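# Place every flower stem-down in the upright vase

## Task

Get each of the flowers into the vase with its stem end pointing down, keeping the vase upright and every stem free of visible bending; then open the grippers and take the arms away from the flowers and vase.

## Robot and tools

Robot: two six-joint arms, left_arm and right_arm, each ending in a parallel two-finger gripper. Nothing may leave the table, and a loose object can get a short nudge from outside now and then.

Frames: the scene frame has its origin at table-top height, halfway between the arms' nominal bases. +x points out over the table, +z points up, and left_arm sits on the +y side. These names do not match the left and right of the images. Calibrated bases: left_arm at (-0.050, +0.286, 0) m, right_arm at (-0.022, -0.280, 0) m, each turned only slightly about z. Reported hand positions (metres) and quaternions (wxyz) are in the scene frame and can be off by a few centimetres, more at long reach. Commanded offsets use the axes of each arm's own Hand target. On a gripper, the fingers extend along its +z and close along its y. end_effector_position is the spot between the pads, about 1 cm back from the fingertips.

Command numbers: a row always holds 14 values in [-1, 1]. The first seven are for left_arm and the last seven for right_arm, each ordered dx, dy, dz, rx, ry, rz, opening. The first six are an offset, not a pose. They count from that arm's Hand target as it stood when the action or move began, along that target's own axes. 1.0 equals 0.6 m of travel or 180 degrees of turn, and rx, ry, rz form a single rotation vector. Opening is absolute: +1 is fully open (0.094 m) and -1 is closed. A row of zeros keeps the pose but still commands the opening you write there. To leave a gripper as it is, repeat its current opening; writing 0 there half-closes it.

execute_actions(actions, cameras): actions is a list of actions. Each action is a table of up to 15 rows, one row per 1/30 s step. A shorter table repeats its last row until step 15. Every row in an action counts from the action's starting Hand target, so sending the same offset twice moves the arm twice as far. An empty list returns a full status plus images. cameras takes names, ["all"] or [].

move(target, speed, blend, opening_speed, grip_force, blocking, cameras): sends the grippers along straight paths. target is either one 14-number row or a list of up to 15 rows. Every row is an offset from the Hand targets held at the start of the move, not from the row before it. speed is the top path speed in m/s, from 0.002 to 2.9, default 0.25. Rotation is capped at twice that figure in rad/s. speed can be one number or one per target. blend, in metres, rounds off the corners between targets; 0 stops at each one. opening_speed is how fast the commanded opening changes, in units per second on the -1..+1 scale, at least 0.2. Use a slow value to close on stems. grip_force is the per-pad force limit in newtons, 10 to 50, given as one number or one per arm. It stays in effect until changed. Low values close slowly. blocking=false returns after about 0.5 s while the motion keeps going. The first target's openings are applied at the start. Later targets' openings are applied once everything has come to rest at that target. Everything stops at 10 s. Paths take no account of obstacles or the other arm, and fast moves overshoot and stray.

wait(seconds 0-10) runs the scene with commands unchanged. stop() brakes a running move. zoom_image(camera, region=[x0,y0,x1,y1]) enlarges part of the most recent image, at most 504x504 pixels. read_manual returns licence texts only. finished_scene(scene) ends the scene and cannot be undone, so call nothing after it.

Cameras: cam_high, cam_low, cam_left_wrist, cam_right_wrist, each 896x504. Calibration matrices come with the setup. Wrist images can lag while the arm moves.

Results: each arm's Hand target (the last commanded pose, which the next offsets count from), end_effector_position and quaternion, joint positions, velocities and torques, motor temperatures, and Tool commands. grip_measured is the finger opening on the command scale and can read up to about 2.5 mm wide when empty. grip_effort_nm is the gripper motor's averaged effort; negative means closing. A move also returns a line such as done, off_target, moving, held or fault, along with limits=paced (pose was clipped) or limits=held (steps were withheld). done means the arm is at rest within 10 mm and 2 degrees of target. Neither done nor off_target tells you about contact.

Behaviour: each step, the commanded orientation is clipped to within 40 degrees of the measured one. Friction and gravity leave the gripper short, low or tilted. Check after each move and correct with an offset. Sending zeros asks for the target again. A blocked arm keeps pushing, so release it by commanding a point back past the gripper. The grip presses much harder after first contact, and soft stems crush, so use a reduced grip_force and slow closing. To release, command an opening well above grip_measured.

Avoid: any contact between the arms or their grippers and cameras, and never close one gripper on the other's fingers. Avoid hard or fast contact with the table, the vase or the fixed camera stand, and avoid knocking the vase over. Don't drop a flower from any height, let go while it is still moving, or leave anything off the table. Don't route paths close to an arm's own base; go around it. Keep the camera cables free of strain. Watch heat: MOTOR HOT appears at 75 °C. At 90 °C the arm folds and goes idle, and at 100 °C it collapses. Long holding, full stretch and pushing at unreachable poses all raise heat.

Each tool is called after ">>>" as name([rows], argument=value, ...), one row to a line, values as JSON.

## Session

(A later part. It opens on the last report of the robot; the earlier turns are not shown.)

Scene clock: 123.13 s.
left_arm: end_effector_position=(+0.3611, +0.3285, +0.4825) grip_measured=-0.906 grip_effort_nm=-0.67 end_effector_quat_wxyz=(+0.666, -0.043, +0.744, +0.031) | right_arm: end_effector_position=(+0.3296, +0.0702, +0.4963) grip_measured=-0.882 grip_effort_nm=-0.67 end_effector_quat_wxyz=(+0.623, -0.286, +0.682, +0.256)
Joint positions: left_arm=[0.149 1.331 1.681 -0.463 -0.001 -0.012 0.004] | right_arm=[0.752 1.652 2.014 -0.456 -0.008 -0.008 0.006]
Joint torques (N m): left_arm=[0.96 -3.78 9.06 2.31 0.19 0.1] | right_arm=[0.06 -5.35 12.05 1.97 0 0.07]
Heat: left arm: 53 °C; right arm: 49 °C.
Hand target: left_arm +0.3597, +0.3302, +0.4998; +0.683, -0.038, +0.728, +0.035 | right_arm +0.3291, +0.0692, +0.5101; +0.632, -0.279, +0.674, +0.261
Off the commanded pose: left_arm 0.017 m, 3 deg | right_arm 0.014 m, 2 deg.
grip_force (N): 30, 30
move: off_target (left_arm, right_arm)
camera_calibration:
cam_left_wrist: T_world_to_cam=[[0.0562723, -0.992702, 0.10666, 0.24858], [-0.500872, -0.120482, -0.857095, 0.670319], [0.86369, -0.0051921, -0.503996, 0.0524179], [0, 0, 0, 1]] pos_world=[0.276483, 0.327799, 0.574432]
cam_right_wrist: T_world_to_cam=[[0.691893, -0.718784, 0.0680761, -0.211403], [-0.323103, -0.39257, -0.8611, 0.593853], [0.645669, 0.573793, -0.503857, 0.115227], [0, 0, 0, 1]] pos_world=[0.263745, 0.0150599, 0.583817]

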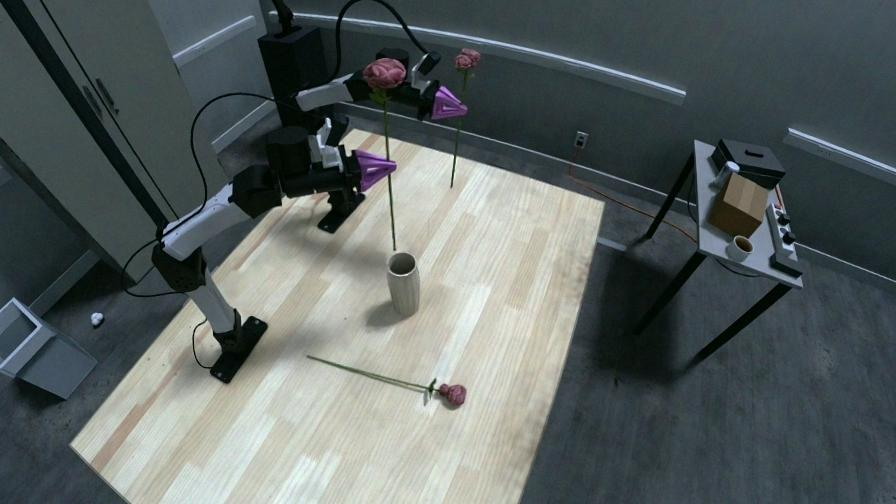

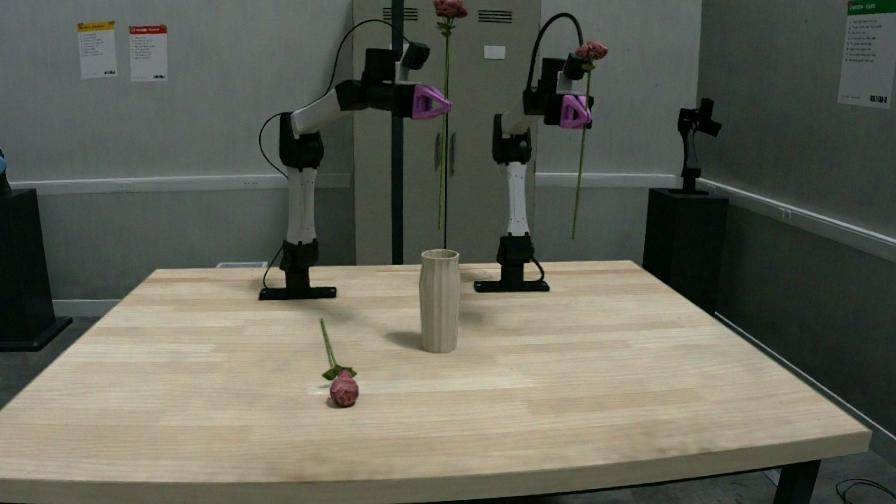

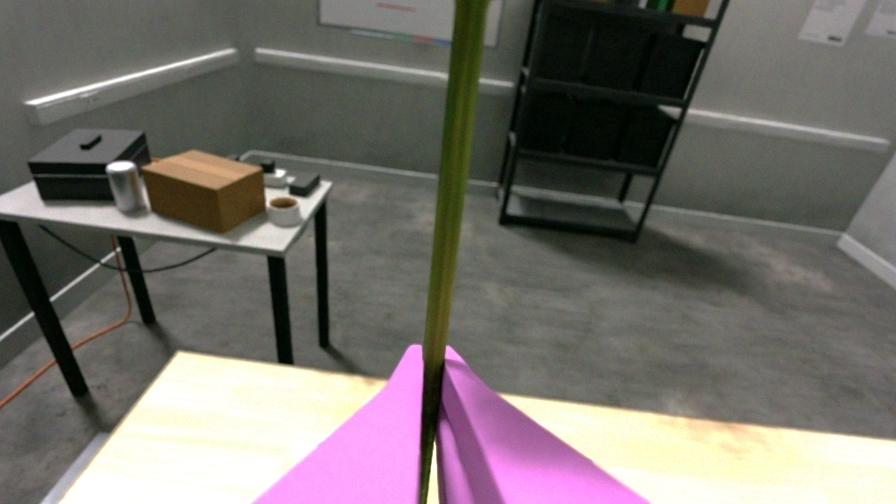

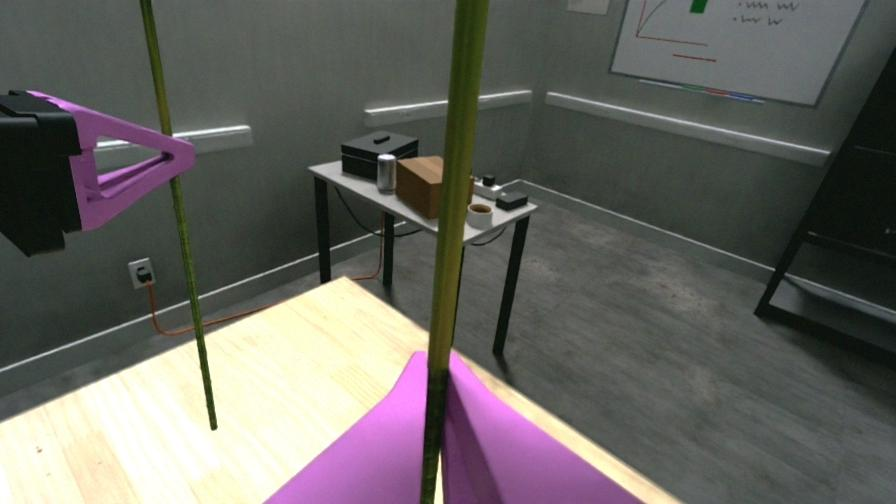

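>>> move(target=[0, 0, 0, 0, 0, 0, -1, 0.3488, -0.0059, 0.0308, 0, 0, 0, -1], speed=0.2, cameras=["cam_high", "cam_low", "cam_right_wrist"])

Scene clock: 132.40 s.
left_arm: end_effector_position=(+0.3611, +0.3285, +0.4825) grip_measured=-0.906 grip_effort_nm=-0.67 end_effector_quat_wxyz=(+0.666, -0.043, +0.744, +0.031) | right_arm: end_effector_position=(+0.3330, +0.0712, +0.3003) grip_measured=-0.882 grip_effort_nm=-0.67 end_effector_quat_wxyz=(+0.628, -0.283, +0.677, +0.257)
Joint positions: left_arm=[0.149 1.331 1.681 -0.463 -0.001 -0.012 0.004] | right_arm=[0.748 1.52 1.05 0.391 -0.008 -0.008 0.006]
Joint torques (N m): left_arm=[0.98 -4.01 9.44 2.29 0.09 0.04] | right_arm=[-0.66 -5.41 8.39 2.24 -0.13 0.06]
Heat: left arm: 52 °C; right arm: 49 °C.
Hand target: left_arm +0.3597, +0.3302, +0.4998; +0.683, -0.038, +0.728, +0.035 | right_arm +0.3354, +0.0701, +0.3000; +0.632, -0.279, +0.674, +0.261
Off the commanded pose: left_arm 0.017 m, 3 deg | right_arm 0.002 m, 1 deg.
grip_force (N): 30, 30
move: off_target (left_arm)
camera_calibration:
cam_right_wrist: T_world_to_cam=[[0.688673, -0.721896, 0.06779, -0.198334], [-0.315114, -0.382188, -0.868698, 0.425497], [0.653018, 0.576887, -0.490682, 0.00703301], [0, 0, 0, 1]] pos_world=[0.266074, 0.0153864, 0.386524]
Images, in order (width x height): cam_high 896x504, cam_low 896x504, cam_right_wrist 896x504.

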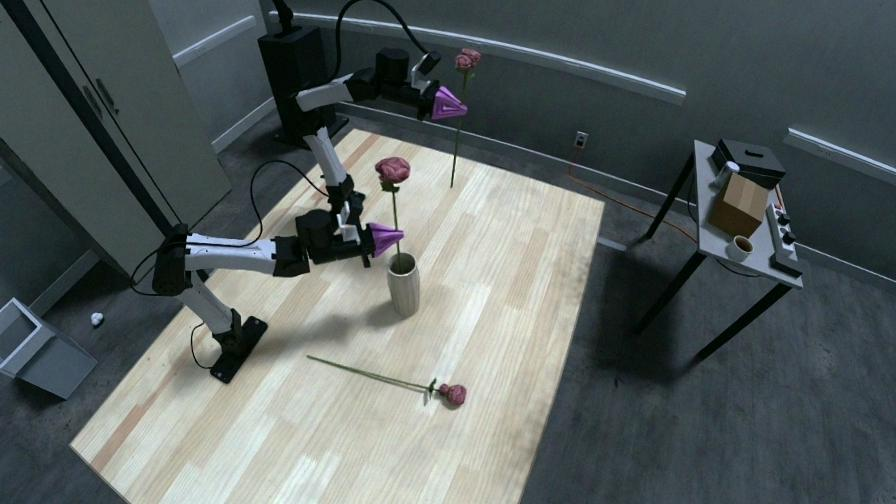

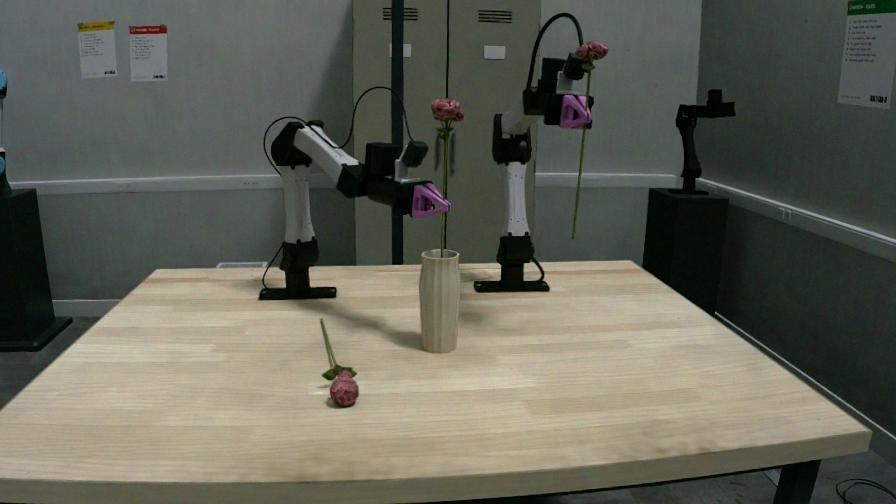

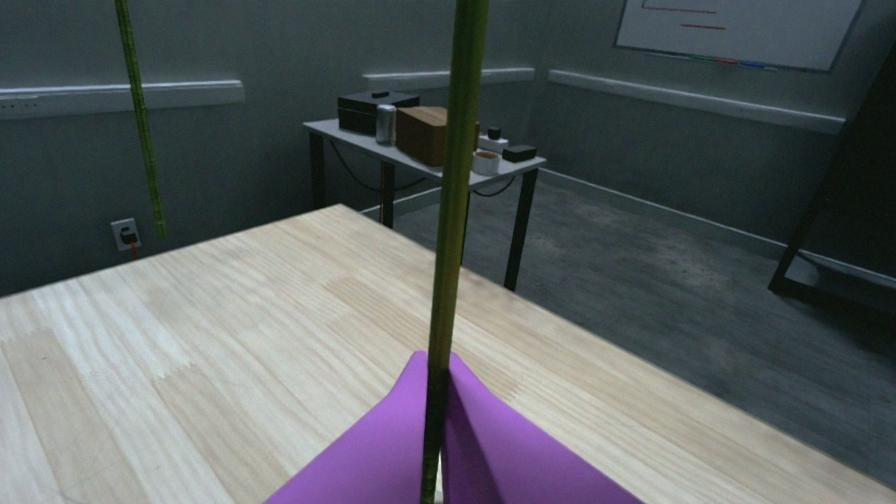

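>>> move(target=[0, 0, 0, 0, 0, 0, -1, 0.0632, 0, 0.0041, 0, 0, 0, -1], speed=0.1, cameras=["cam_high", "cam_low"])

>>> zoom_image(camera="cam_low", region=[380, 160, 500, 280])

>>> zoom_image(camera="cam_high", region=[340, 180, 460, 330])

Scene clock: 138.67 s.
left_arm: end_effector_position=(+0.3611, +0.3285, +0.4825) grip_measured=-0.906 grip_effort_nm=-0.67 end_effector_quat_wxyz=(+0.666, -0.043, +0.744, +0.031) | right_arm: end_effector_position=(+0.3331, +0.0713, +0.2666) grip_measured=-0.882 grip_effort_nm=-0.67 end_effector_quat_wxyz=(+0.631, -0.282, +0.675, +0.258)
Joint positions: left_arm=[0.149 1.331 1.681 -0.463 -0.001 -0.012 0.004] | right_arm=[0.748 1.563 0.942 0.551 -0.008 -0.008 0.006]
Joint torques (N m): left_arm=[1.2 -3.99 9.25 2.31 0.14 0.05] | right_arm=[-0.66 -5.11 7.76 2.23 -0.13 0.06]
Heat: left arm: 53 °C; right arm: 48 °C.
Hand target: left_arm +0.3597, +0.3302, +0.4998; +0.683, -0.038, +0.728, +0.035 | right_arm +0.3354, +0.0700, +0.2621; +0.632, -0.279, +0.674, +0.261
Off the commanded pose: left_arm 0.017 m, 3 deg | right_arm 0.005 m, 0 deg.
grip_force (N): 30, 30
move: off_target (left_arm)
Images, in order (width x height): cam_high 896x504, cam_low 896x504.

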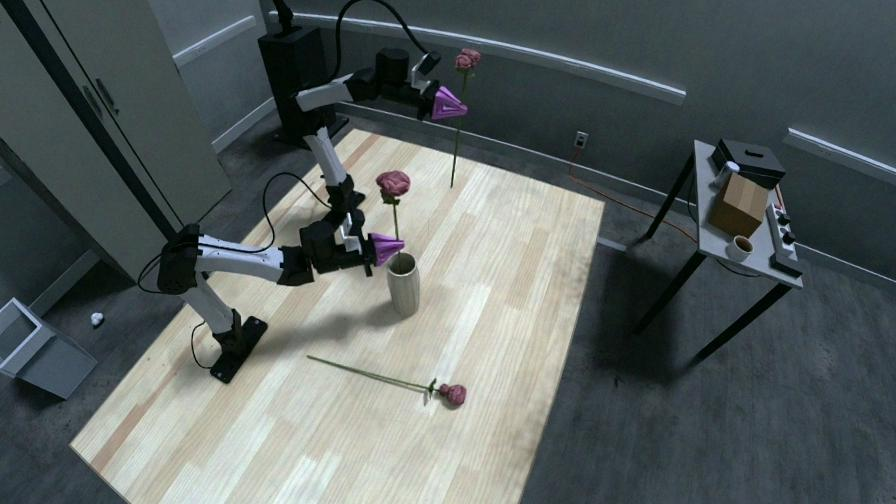

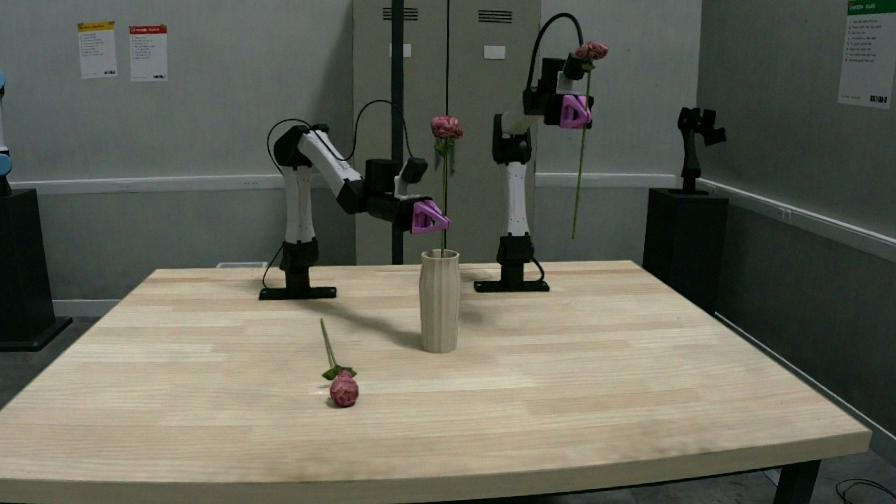

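Scaled by 4.200 from the camera's 896x504 image, which has a finer 1280x720 frame.

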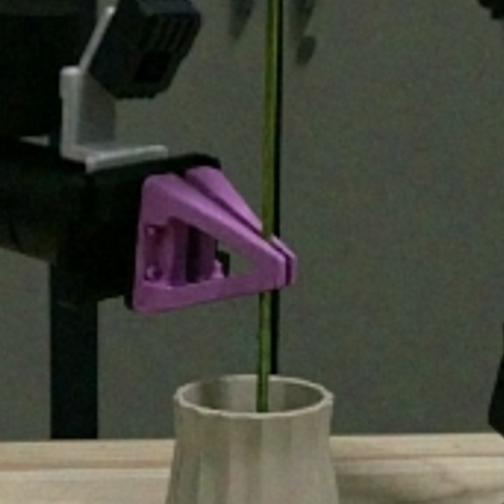

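Scaled by 3.360 from the camera's 896x504 image, which has a finer 1280x720 frame.

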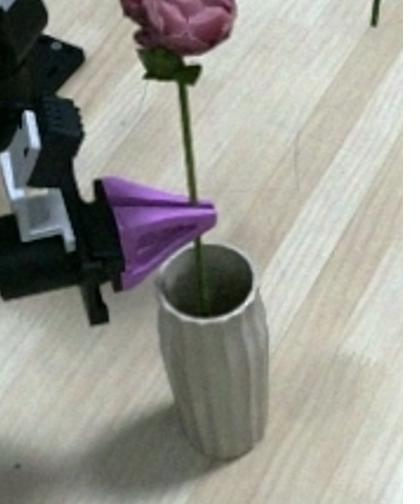

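>>> move(target=[0, 0, 0, 0, 0, 0, -1, 0.0215, 0, 0.0013, 0, 0, 0, -1], speed=0.06, cameras=["cam_low"])

>>> zoom_image(camera="cam_low", region=[380, 100, 500, 280])

Scene clock: 141.40 s.
left_arm: end_effector_position=(+0.3611, +0.3285, +0.4825) grip_measured=-0.906 grip_effort_nm=-0.67 end_effector_quat_wxyz=(+0.666, -0.043, +0.744, +0.031) | right_arm: end_effector_position=(+0.3332, +0.0714, +0.2597) grip_measured=-0.882 grip_effort_nm=-0.67 end_effector_quat_wxyz=(+0.637, -0.280, +0.669, +0.261)
Joint positions: left_arm=[0.149 1.331 1.681 -0.463 -0.001 -0.012 0.004] | right_arm=[0.748 1.581 0.912 0.618 -0.008 -0.008 0.006]
Joint torques (N m): left_arm=[0.95 -3.78 9.2 2.27 0.15 0.03] | right_arm=[-0.65 -4.82 7.34 2.15 -0.13 0.07]
Heat: left arm: 53 °C; right arm: 49 °C.
Hand target: left_arm +0.3597, +0.3302, +0.4998; +0.683, -0.038, +0.728, +0.035 | right_arm +0.3354, +0.0700, +0.2492; +0.632, -0.279, +0.674, +0.261
Off the commanded pose: left_arm 0.017 m, 3 deg | right_arm 0.011 m, 1 deg.
grip_force (N): 30, 30
move: off_target (left_arm, right_arm)
Images, in order (width x height): cam_low 896x504.

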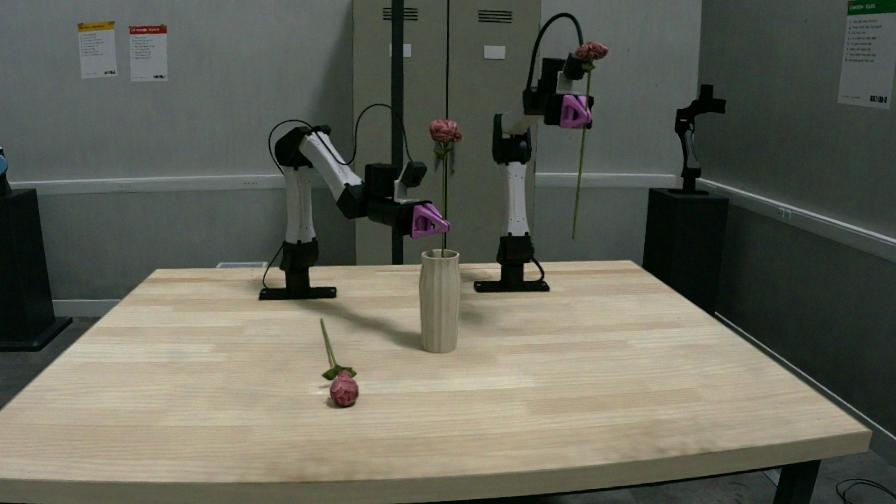

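Scaled by 2.800 from the camera's 896x504 image, which has a finer 1280x720 frame.

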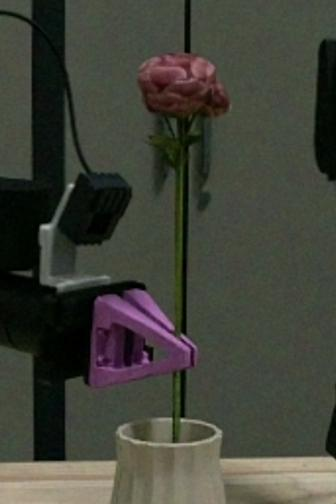

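>>> move(target=[0, 0, 0, 0, 0, 0, -1, 0, 0, 0, 0, 0, 0, -0.5], opening_speed=0.8, cameras=["cam_high", "cam_low", "cam_right_wrist"])

>>> zoom_image(camera="cam_low", region=[380, 100, 500, 280])

Scene clock: 144.57 s.
left_arm: end_effector_position=(+0.3611, +0.3285, +0.4825) grip_measured=-0.906 grip_effort_nm=-0.67 end_effector_quat_wxyz=(+0.666, -0.043, +0.744, +0.031) | right_arm: end_effector_position=(+0.3332, +0.0714, +0.2595) grip_measured=-0.502 grip_effort_nm=0.09 end_effector_quat_wxyz=(+0.637, -0.280, +0.669, +0.261)
Joint positions: left_arm=[0.149 1.331 1.681 -0.463 -0.001 -0.012 0.004] | right_arm=[0.748 1.581 0.911 0.618 -0.008 -0.008 0.023]
Joint torques (N m): left_arm=[1.18 -3.67 9.18 2.33 0.1 0.09] | right_arm=[-0.65 -4.82 7.31 2.15 -0.12 0.07]
Heat: left arm: 53 °C; right arm: 49 °C.
Hand target: left_arm +0.3597, +0.3302, +0.4998; +0.683, -0.038, +0.728, +0.035 | right_arm +0.3353, +0.0700, +0.2490; +0.632, -0.279, +0.674, +0.261
Off the commanded pose: left_arm 0.017 m, 3 deg | right_arm 0.011 m, 1 deg.
grip_force (N): 30, 30
move: off_target (left_arm, right_arm)
camera_calibration:
cam_right_wrist: T_world_to_cam=[[0.687386, -0.723158, 0.0674006, -0.194891], [-0.298655, -0.366029, -0.881378, 0.386781], [0.662046, 0.585718, -0.467578, -0.0228765], [0, 0, 0, 1]] pos_world=[0.264625, 0.0140356, 0.34334]
Images, in order (width x height): cam_high 896x504, cam_low 896x504, cam_right_wrist 896x504.

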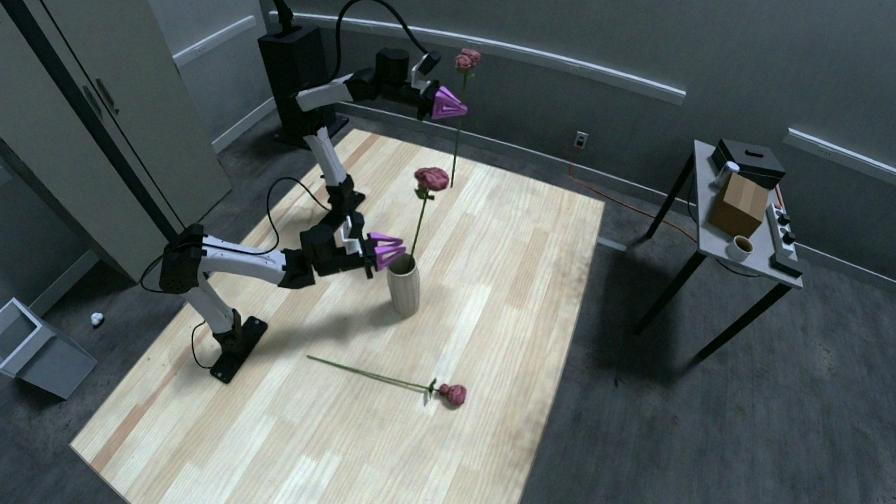

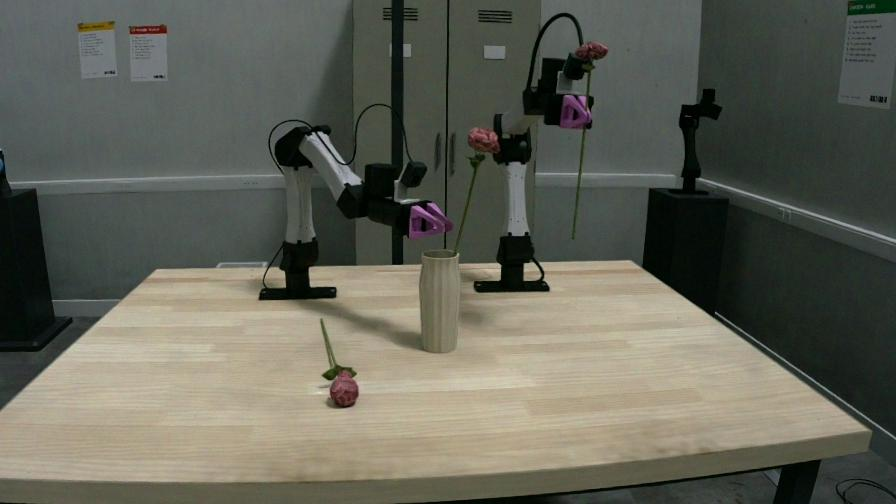

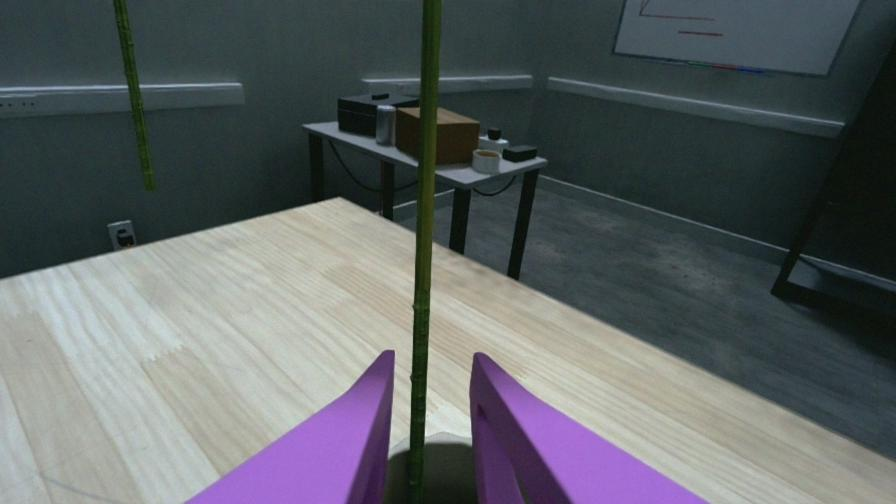

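Scaled by 2.800 from the camera's 896x504 image, which has a finer 1280x720 frame.

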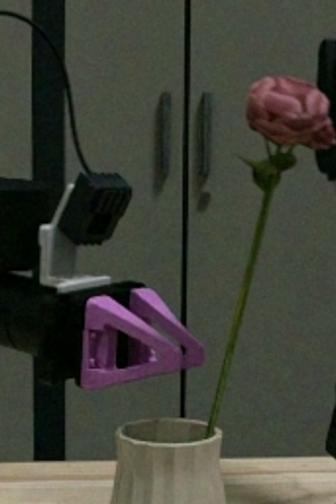

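>>> move([
  [0, 0, 0, 0, 0, 0, -1, -0.0518, 0.0047, -0.2588, 0, 0, 0, 0],
  [-0.0062, -0.3103, -0.2938, 0.2100, 0, 0.0136, -1, 0.0128, -0.3077, -0.2247, 0.1481, 0.4628, 0.1580, 0],
  [-0.0062, -0.3103, -0.2938, 0.2100, 0, 0.0136, -1, 0.2373, -0.3077, -0.2102, 0.1481, 0.4628, 0.1580, 0],
], speed=0.35, blend=[0.03, 0.03, 0], cameras=["all"])

Scene clock: 162.40 s.
left_arm: end_effector_position=(+0.2085, +0.1243, +0.5060) grip_measured=-0.906 grip_effort_nm=-0.67 end_effector_quat_wxyz=(+0.648, +0.203, +0.710, -0.190) | right_arm: end_effector_position=(+0.3668, -0.1528, +0.1127) grip_measured=-0.002 grip_effort_nm=0.08 end_effector_quat_wxyz=(-0.011, -0.090, +0.996, +0.004)
Joint positions: left_arm=[-0.506 1.045 1.636 -0.68 0.011 -0.006 0.004] | right_arm=[0.282 2.143 2.003 -1.449 -0.013 0.129 0.047]
Joint torques (N m): left_arm=[-0.58 -1.74 7.17 2.04 -0.1 0.04] | right_arm=[-0.39 -10.3 7.12 0.54 0.11 0.11]
Motor temperatures (°C): left_arm=[35 48 52 55 34 32 32] | right_arm=[32 47 44 49 33 34 32]
Heat: left arm: 55 °C; right arm: 49 °C.
Hand target: left_arm +0.2043, +0.1268, +0.5149; +0.658, +0.201, +0.701, -0.188 | right_arm +0.3703, -0.1560, +0.1152; +0.000, -0.082, +0.997, +0.000
Off the commanded pose: left_arm 0.010 m, 2 deg | right_arm 0.005 m, 2 deg.
grip_force (N): 30, 30
move: done
camera_calibration:
cam_left_wrist: T_world_to_cam=[[-0.57285, -0.813507, 0.100246, 0.164188], [-0.448714, 0.208899, -0.868917, 0.543516], [0.685929, -0.54274, -0.4847, 0.289043], [0, 0, 0, 1]] pos_world=[0.139675, 0.176904, 0.595911]
cam_right_wrist: T_world_to_cam=[[0.237279, -0.971302, 0.01644, -0.237329], [-0.873505, -0.205922, 0.441118, 0.271761], [-0.425074, -0.119029, -0.897299, 0.357049], [0, 0, 0, 1]] pos_world=[0.44547, -0.132057, 0.204403]

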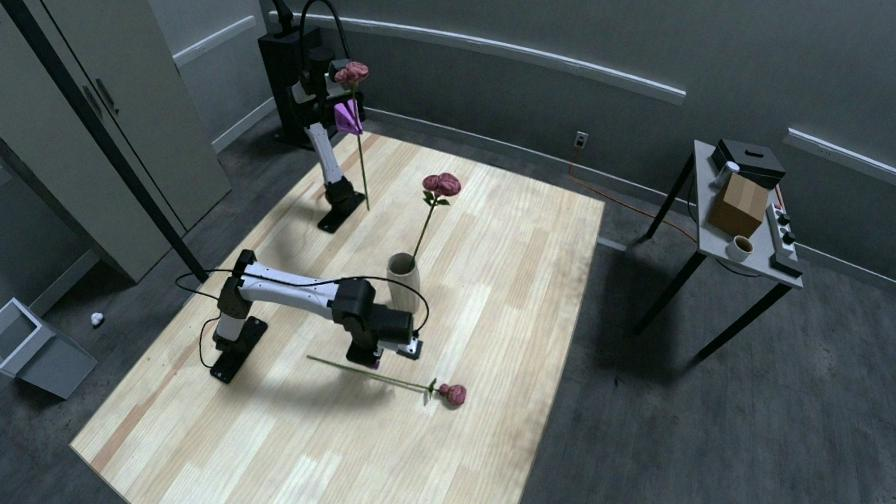

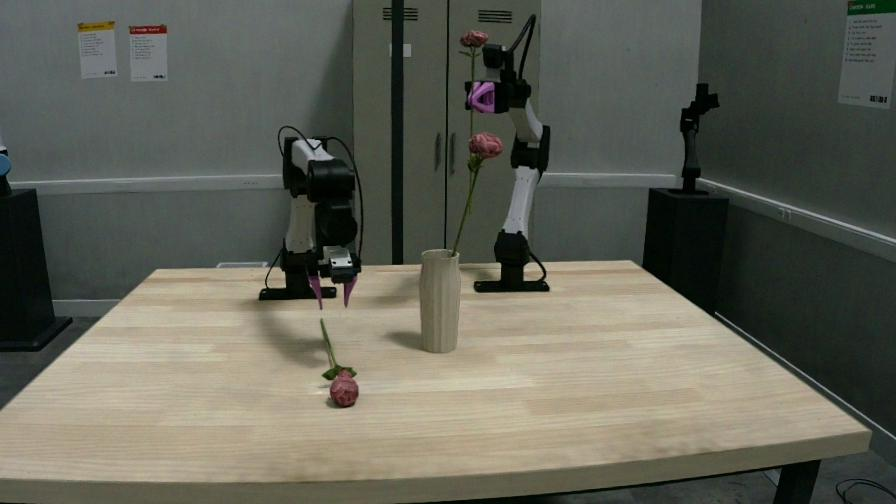

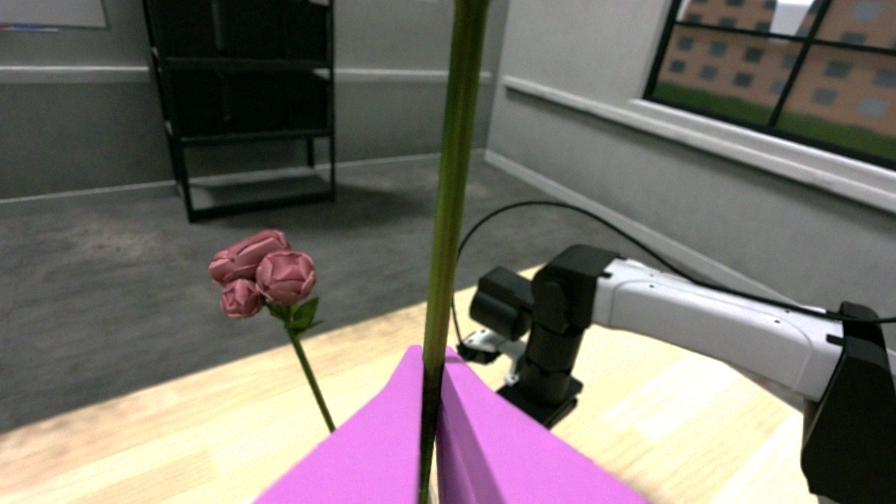

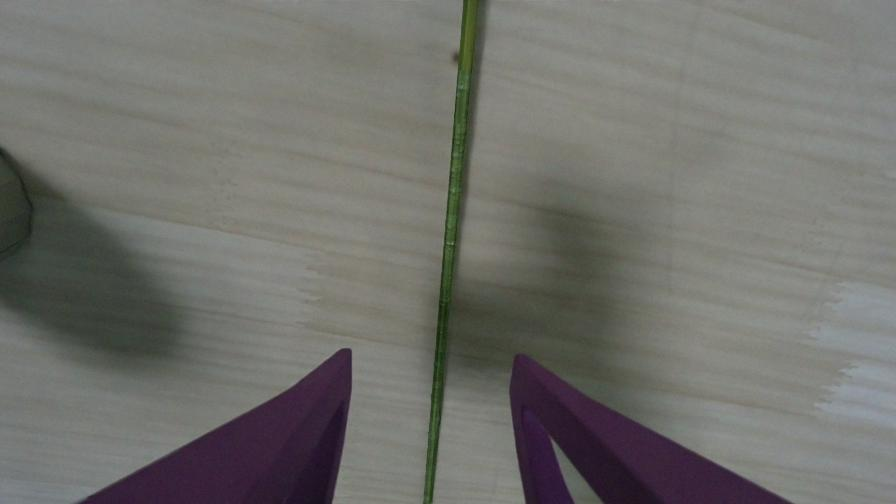

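>>> move([
  [-0.0170, -0.0032, 0.2642, 0, 0, 0, -1, -0.0242, 0.0061, 0.1253, 0, 0, 0, 0],
  [-0.0170, -0.0032, 0.2642, 0, 0, 0, -1, -0.0242, 0.0061, 0.182, 0, 0, 0, 0],
], speed=[0.25, 0.06], blend=[0.01, 0], cameras=["all"])

>>> zoom_image(camera="cam_high", region=[340, 140, 480, 330])

>>> zoom_image(camera="cam_low", region=[380, 100, 520, 280])

Scene clock: 172.37 s.
left_arm: end_effector_position=(+0.3400, +0.0412, +0.4989) grip_measured=-0.906 grip_effort_nm=-0.67 end_effector_quat_wxyz=(+0.641, +0.205, +0.716, -0.188) | right_arm: end_effector_position=(+0.3846, -0.1471, +0.0151) grip_measured=-0.002 grip_effort_nm=0.09 end_effector_quat_wxyz=(+0.004, -0.089, +0.996, +0.008)
Joint positions: left_arm=[-0.512 1.532 1.921 -0.498 0.007 -0.006 0.004] | right_arm=[0.282 2.222 1.74 -1.077 -0.013 0.133 0.047]
Joint torques (N m): left_arm=[-0.38 -5.2 9.09 2.25 -0.12 -0.01] | right_arm=[-0.06 -8.84 6.45 0.56 0.11 0.11]
Motor temperatures (°C): left_arm=[35 47 52 56 34 32 32] | right_arm=[32 49 44 47 33 34 31]
Heat: left arm: 56 °C; right arm: 49 °C.
Hand target: left_arm +0.3381, +0.0411, +0.5150; +0.658, +0.201, +0.701, -0.188 | right_arm +0.3842, -0.1500, +0.0061; +0.000, -0.082, +0.997, +0.000
Off the commanded pose: left_arm 0.016 m, 3 deg | right_arm 0.010 m, 1 deg.
grip_force (N): 30, 30
move: off_target (left_arm)
camera_calibration:
cam_left_wrist: T_world_to_cam=[[-0.572192, -0.813887, 0.100919, 0.172042], [-0.462301, 0.218453, -0.859393, 0.613259], [0.677403, -0.538392, -0.501258, 0.161303], [0, 0, 0, 1]] pos_world=[0.272684, 0.0928986, 0.590523]
cam_right_wrist: T_world_to_cam=[[0.233502, -0.972253, 0.0142098, -0.233104], [-0.886767, -0.20693, 0.413309, 0.33686], [-0.3989, -0.109109, -0.91048, 0.269347], [0, 0, 0, 1]] pos_world=[0.460589, -0.127542, 0.109321]

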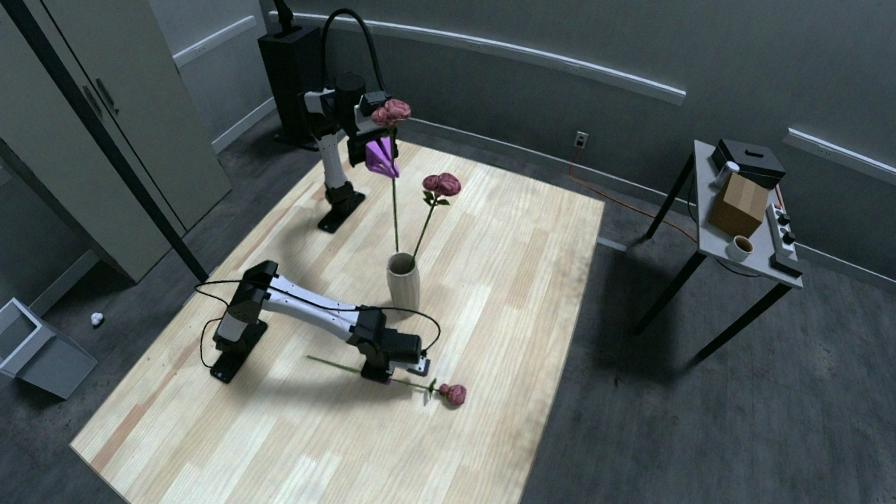

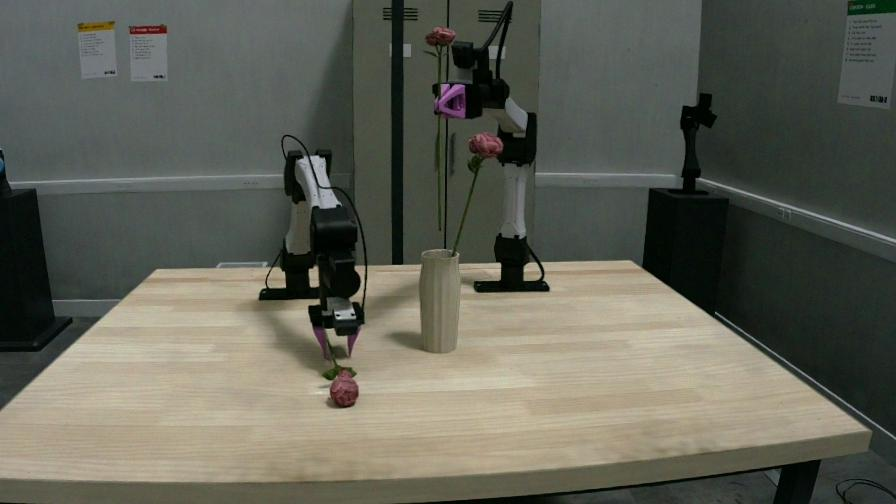

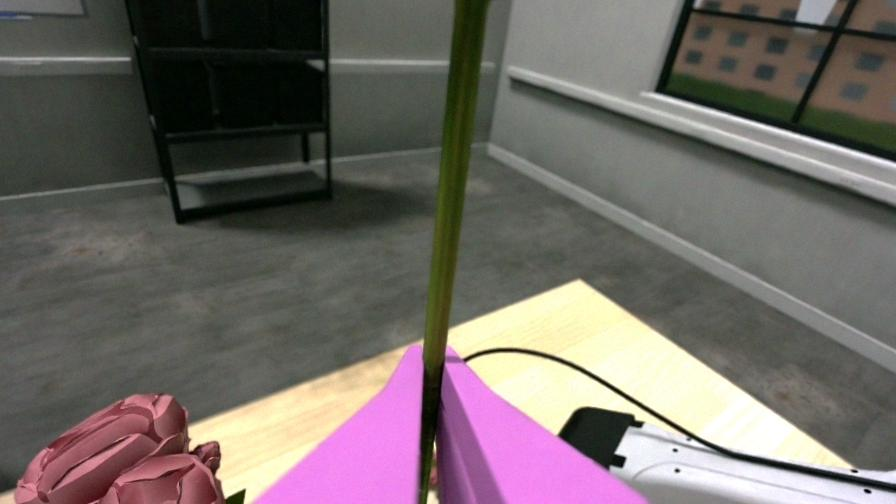

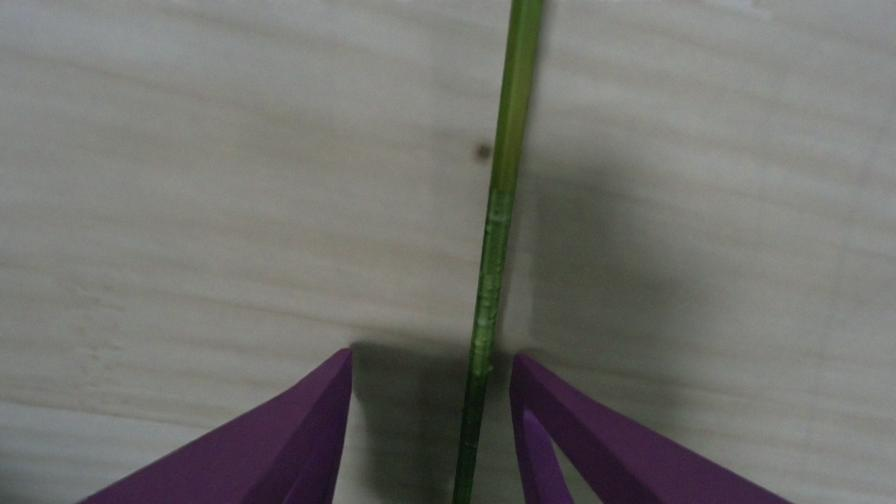

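Scaled by 2.653 from the camera's 896x504 image, which has a finer 1280x720 frame.

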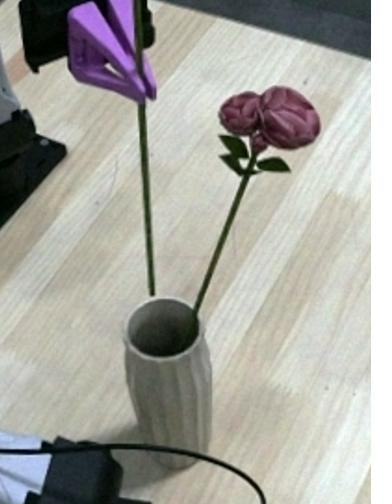

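Scaled by 2.800 from the camera's 896x504 image, which has a finer 1280x720 frame.

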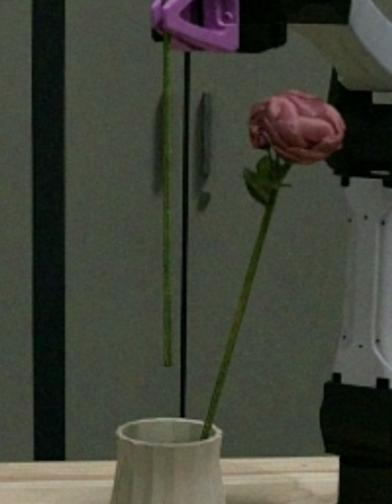

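>>> move([
  [0.4195, -0.0033, 0.0468, 0, 0, 0, -1, 0.0025, -0.0148, 0, 0, 0, 0, 0],
  [0.4195, -0.0033, 0.0468, 0, 0, 0, -1, 0.0025, -0.0148, 0, 0, 0, 0, -1],
], speed=0.15, cameras=["all"])

>>> zoom_image(camera="cam_high", region=[340, 140, 480, 330])

>>> zoom_image(camera="cam_low", region=[380, 100, 520, 280])

Scene clock: 182.90 s.
left_arm: end_effector_position=(+0.3472, +0.0353, +0.2618) grip_measured=-0.906 grip_effort_nm=-0.67 end_effector_quat_wxyz=(+0.651, +0.202, +0.706, -0.190) | right_arm: end_effector_position=(+0.3838, -0.1536, +0.0114) grip_measured=-0.882 grip_effort_nm=-0.64 end_effector_quat_wxyz=(+0.001, -0.082, +0.997, +0.006)
Joint positions: left_arm=[-0.517 1.45 0.828 0.542 -0.001 -0.006 0.004] | right_arm=[0.268 2.222 1.725 -1.069 -0.012 0.132 0.006]
Joint torques (N m): left_arm=[-0.66 -4.77 6.82 2.35 -0.1 -0.06] | right_arm=[-0.66 -9.59 6.19 0.57 0.1 -0.09]
Motor temperatures (°C): left_arm=[35 48 51 58 34 32 32] | right_arm=[32 50 43 45 33 34 31]
Heat: left arm: 58 °C; right arm: 50 °C.
Hand target: left_arm +0.3472, +0.0332, +0.2620; +0.658, +0.201, +0.701, -0.188 | right_arm +0.3840, -0.1590, +0.0060; +0.000, -0.083, +0.997, +0.000
Off the commanded pose: left_arm 0.002 m, 1 deg | right_arm 0.008 m, 1 deg.
grip_force (N): 30, 30
move: done
camera_calibration:
cam_left_wrist: T_world_to_cam=[[-0.573197, -0.813448, 0.0987318, 0.19614], [-0.441079, 0.20475, -0.8738, 0.411032], [0.690576, -0.544408, -0.476157, 0.0235379], [0, 0, 0, 1]] pos_world=[0.27747, 0.0882055, 0.351003]
cam_right_wrist: T_world_to_cam=[[0.221005, -0.975136, 0.016318, -0.234865], [-0.886653, -0.193926, 0.419808, 0.338148], [-0.406206, -0.107248, -0.907466, 0.26796], [0, 0, 0, 1]] pos_world=[0.460573, -0.134712, 0.10504]

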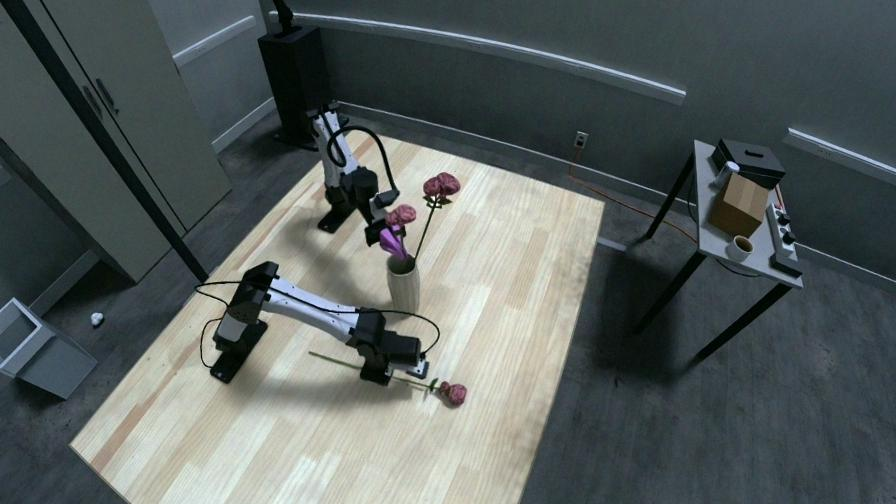

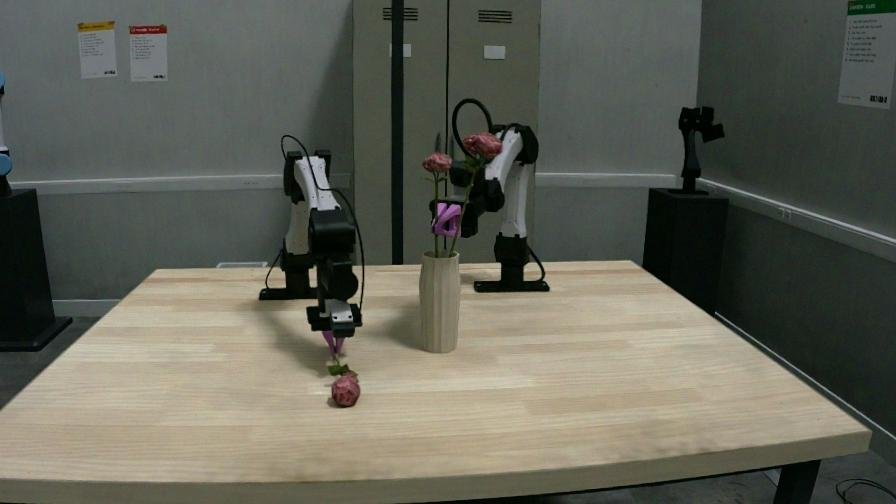

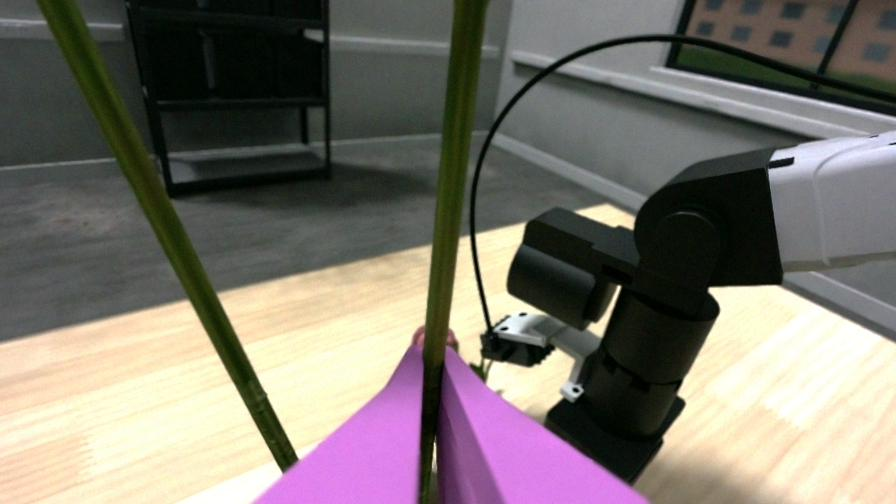

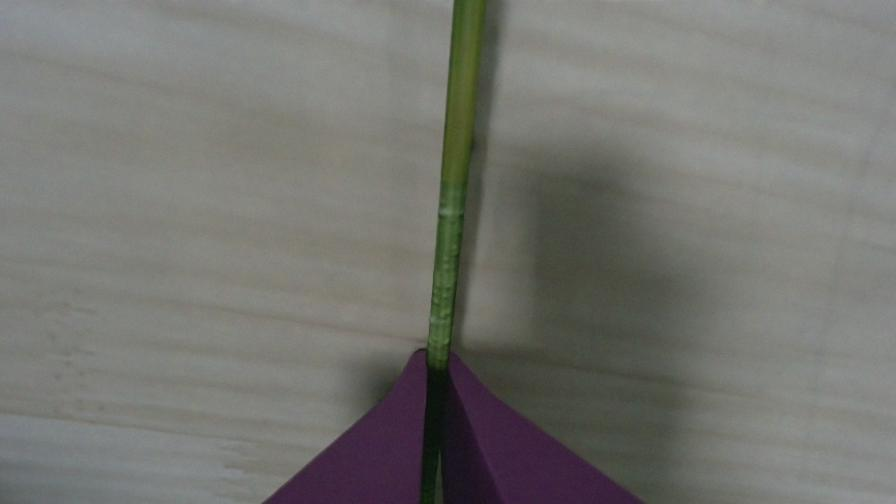

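Scaled by 2.653 from the camera's 896x504 image, which has a finer 1280x720 frame.

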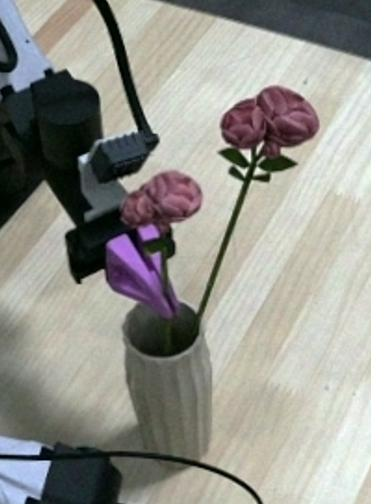

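Scaled by 2.800 from the camera's 896x504 image, which has a finer 1280x720 frame.

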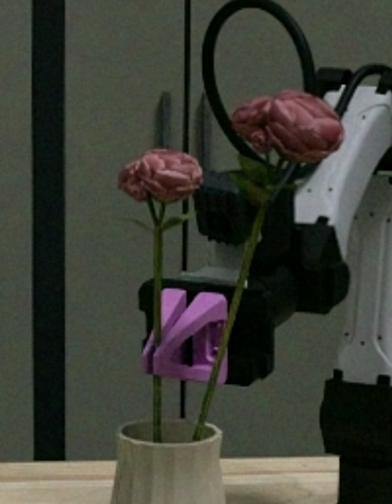

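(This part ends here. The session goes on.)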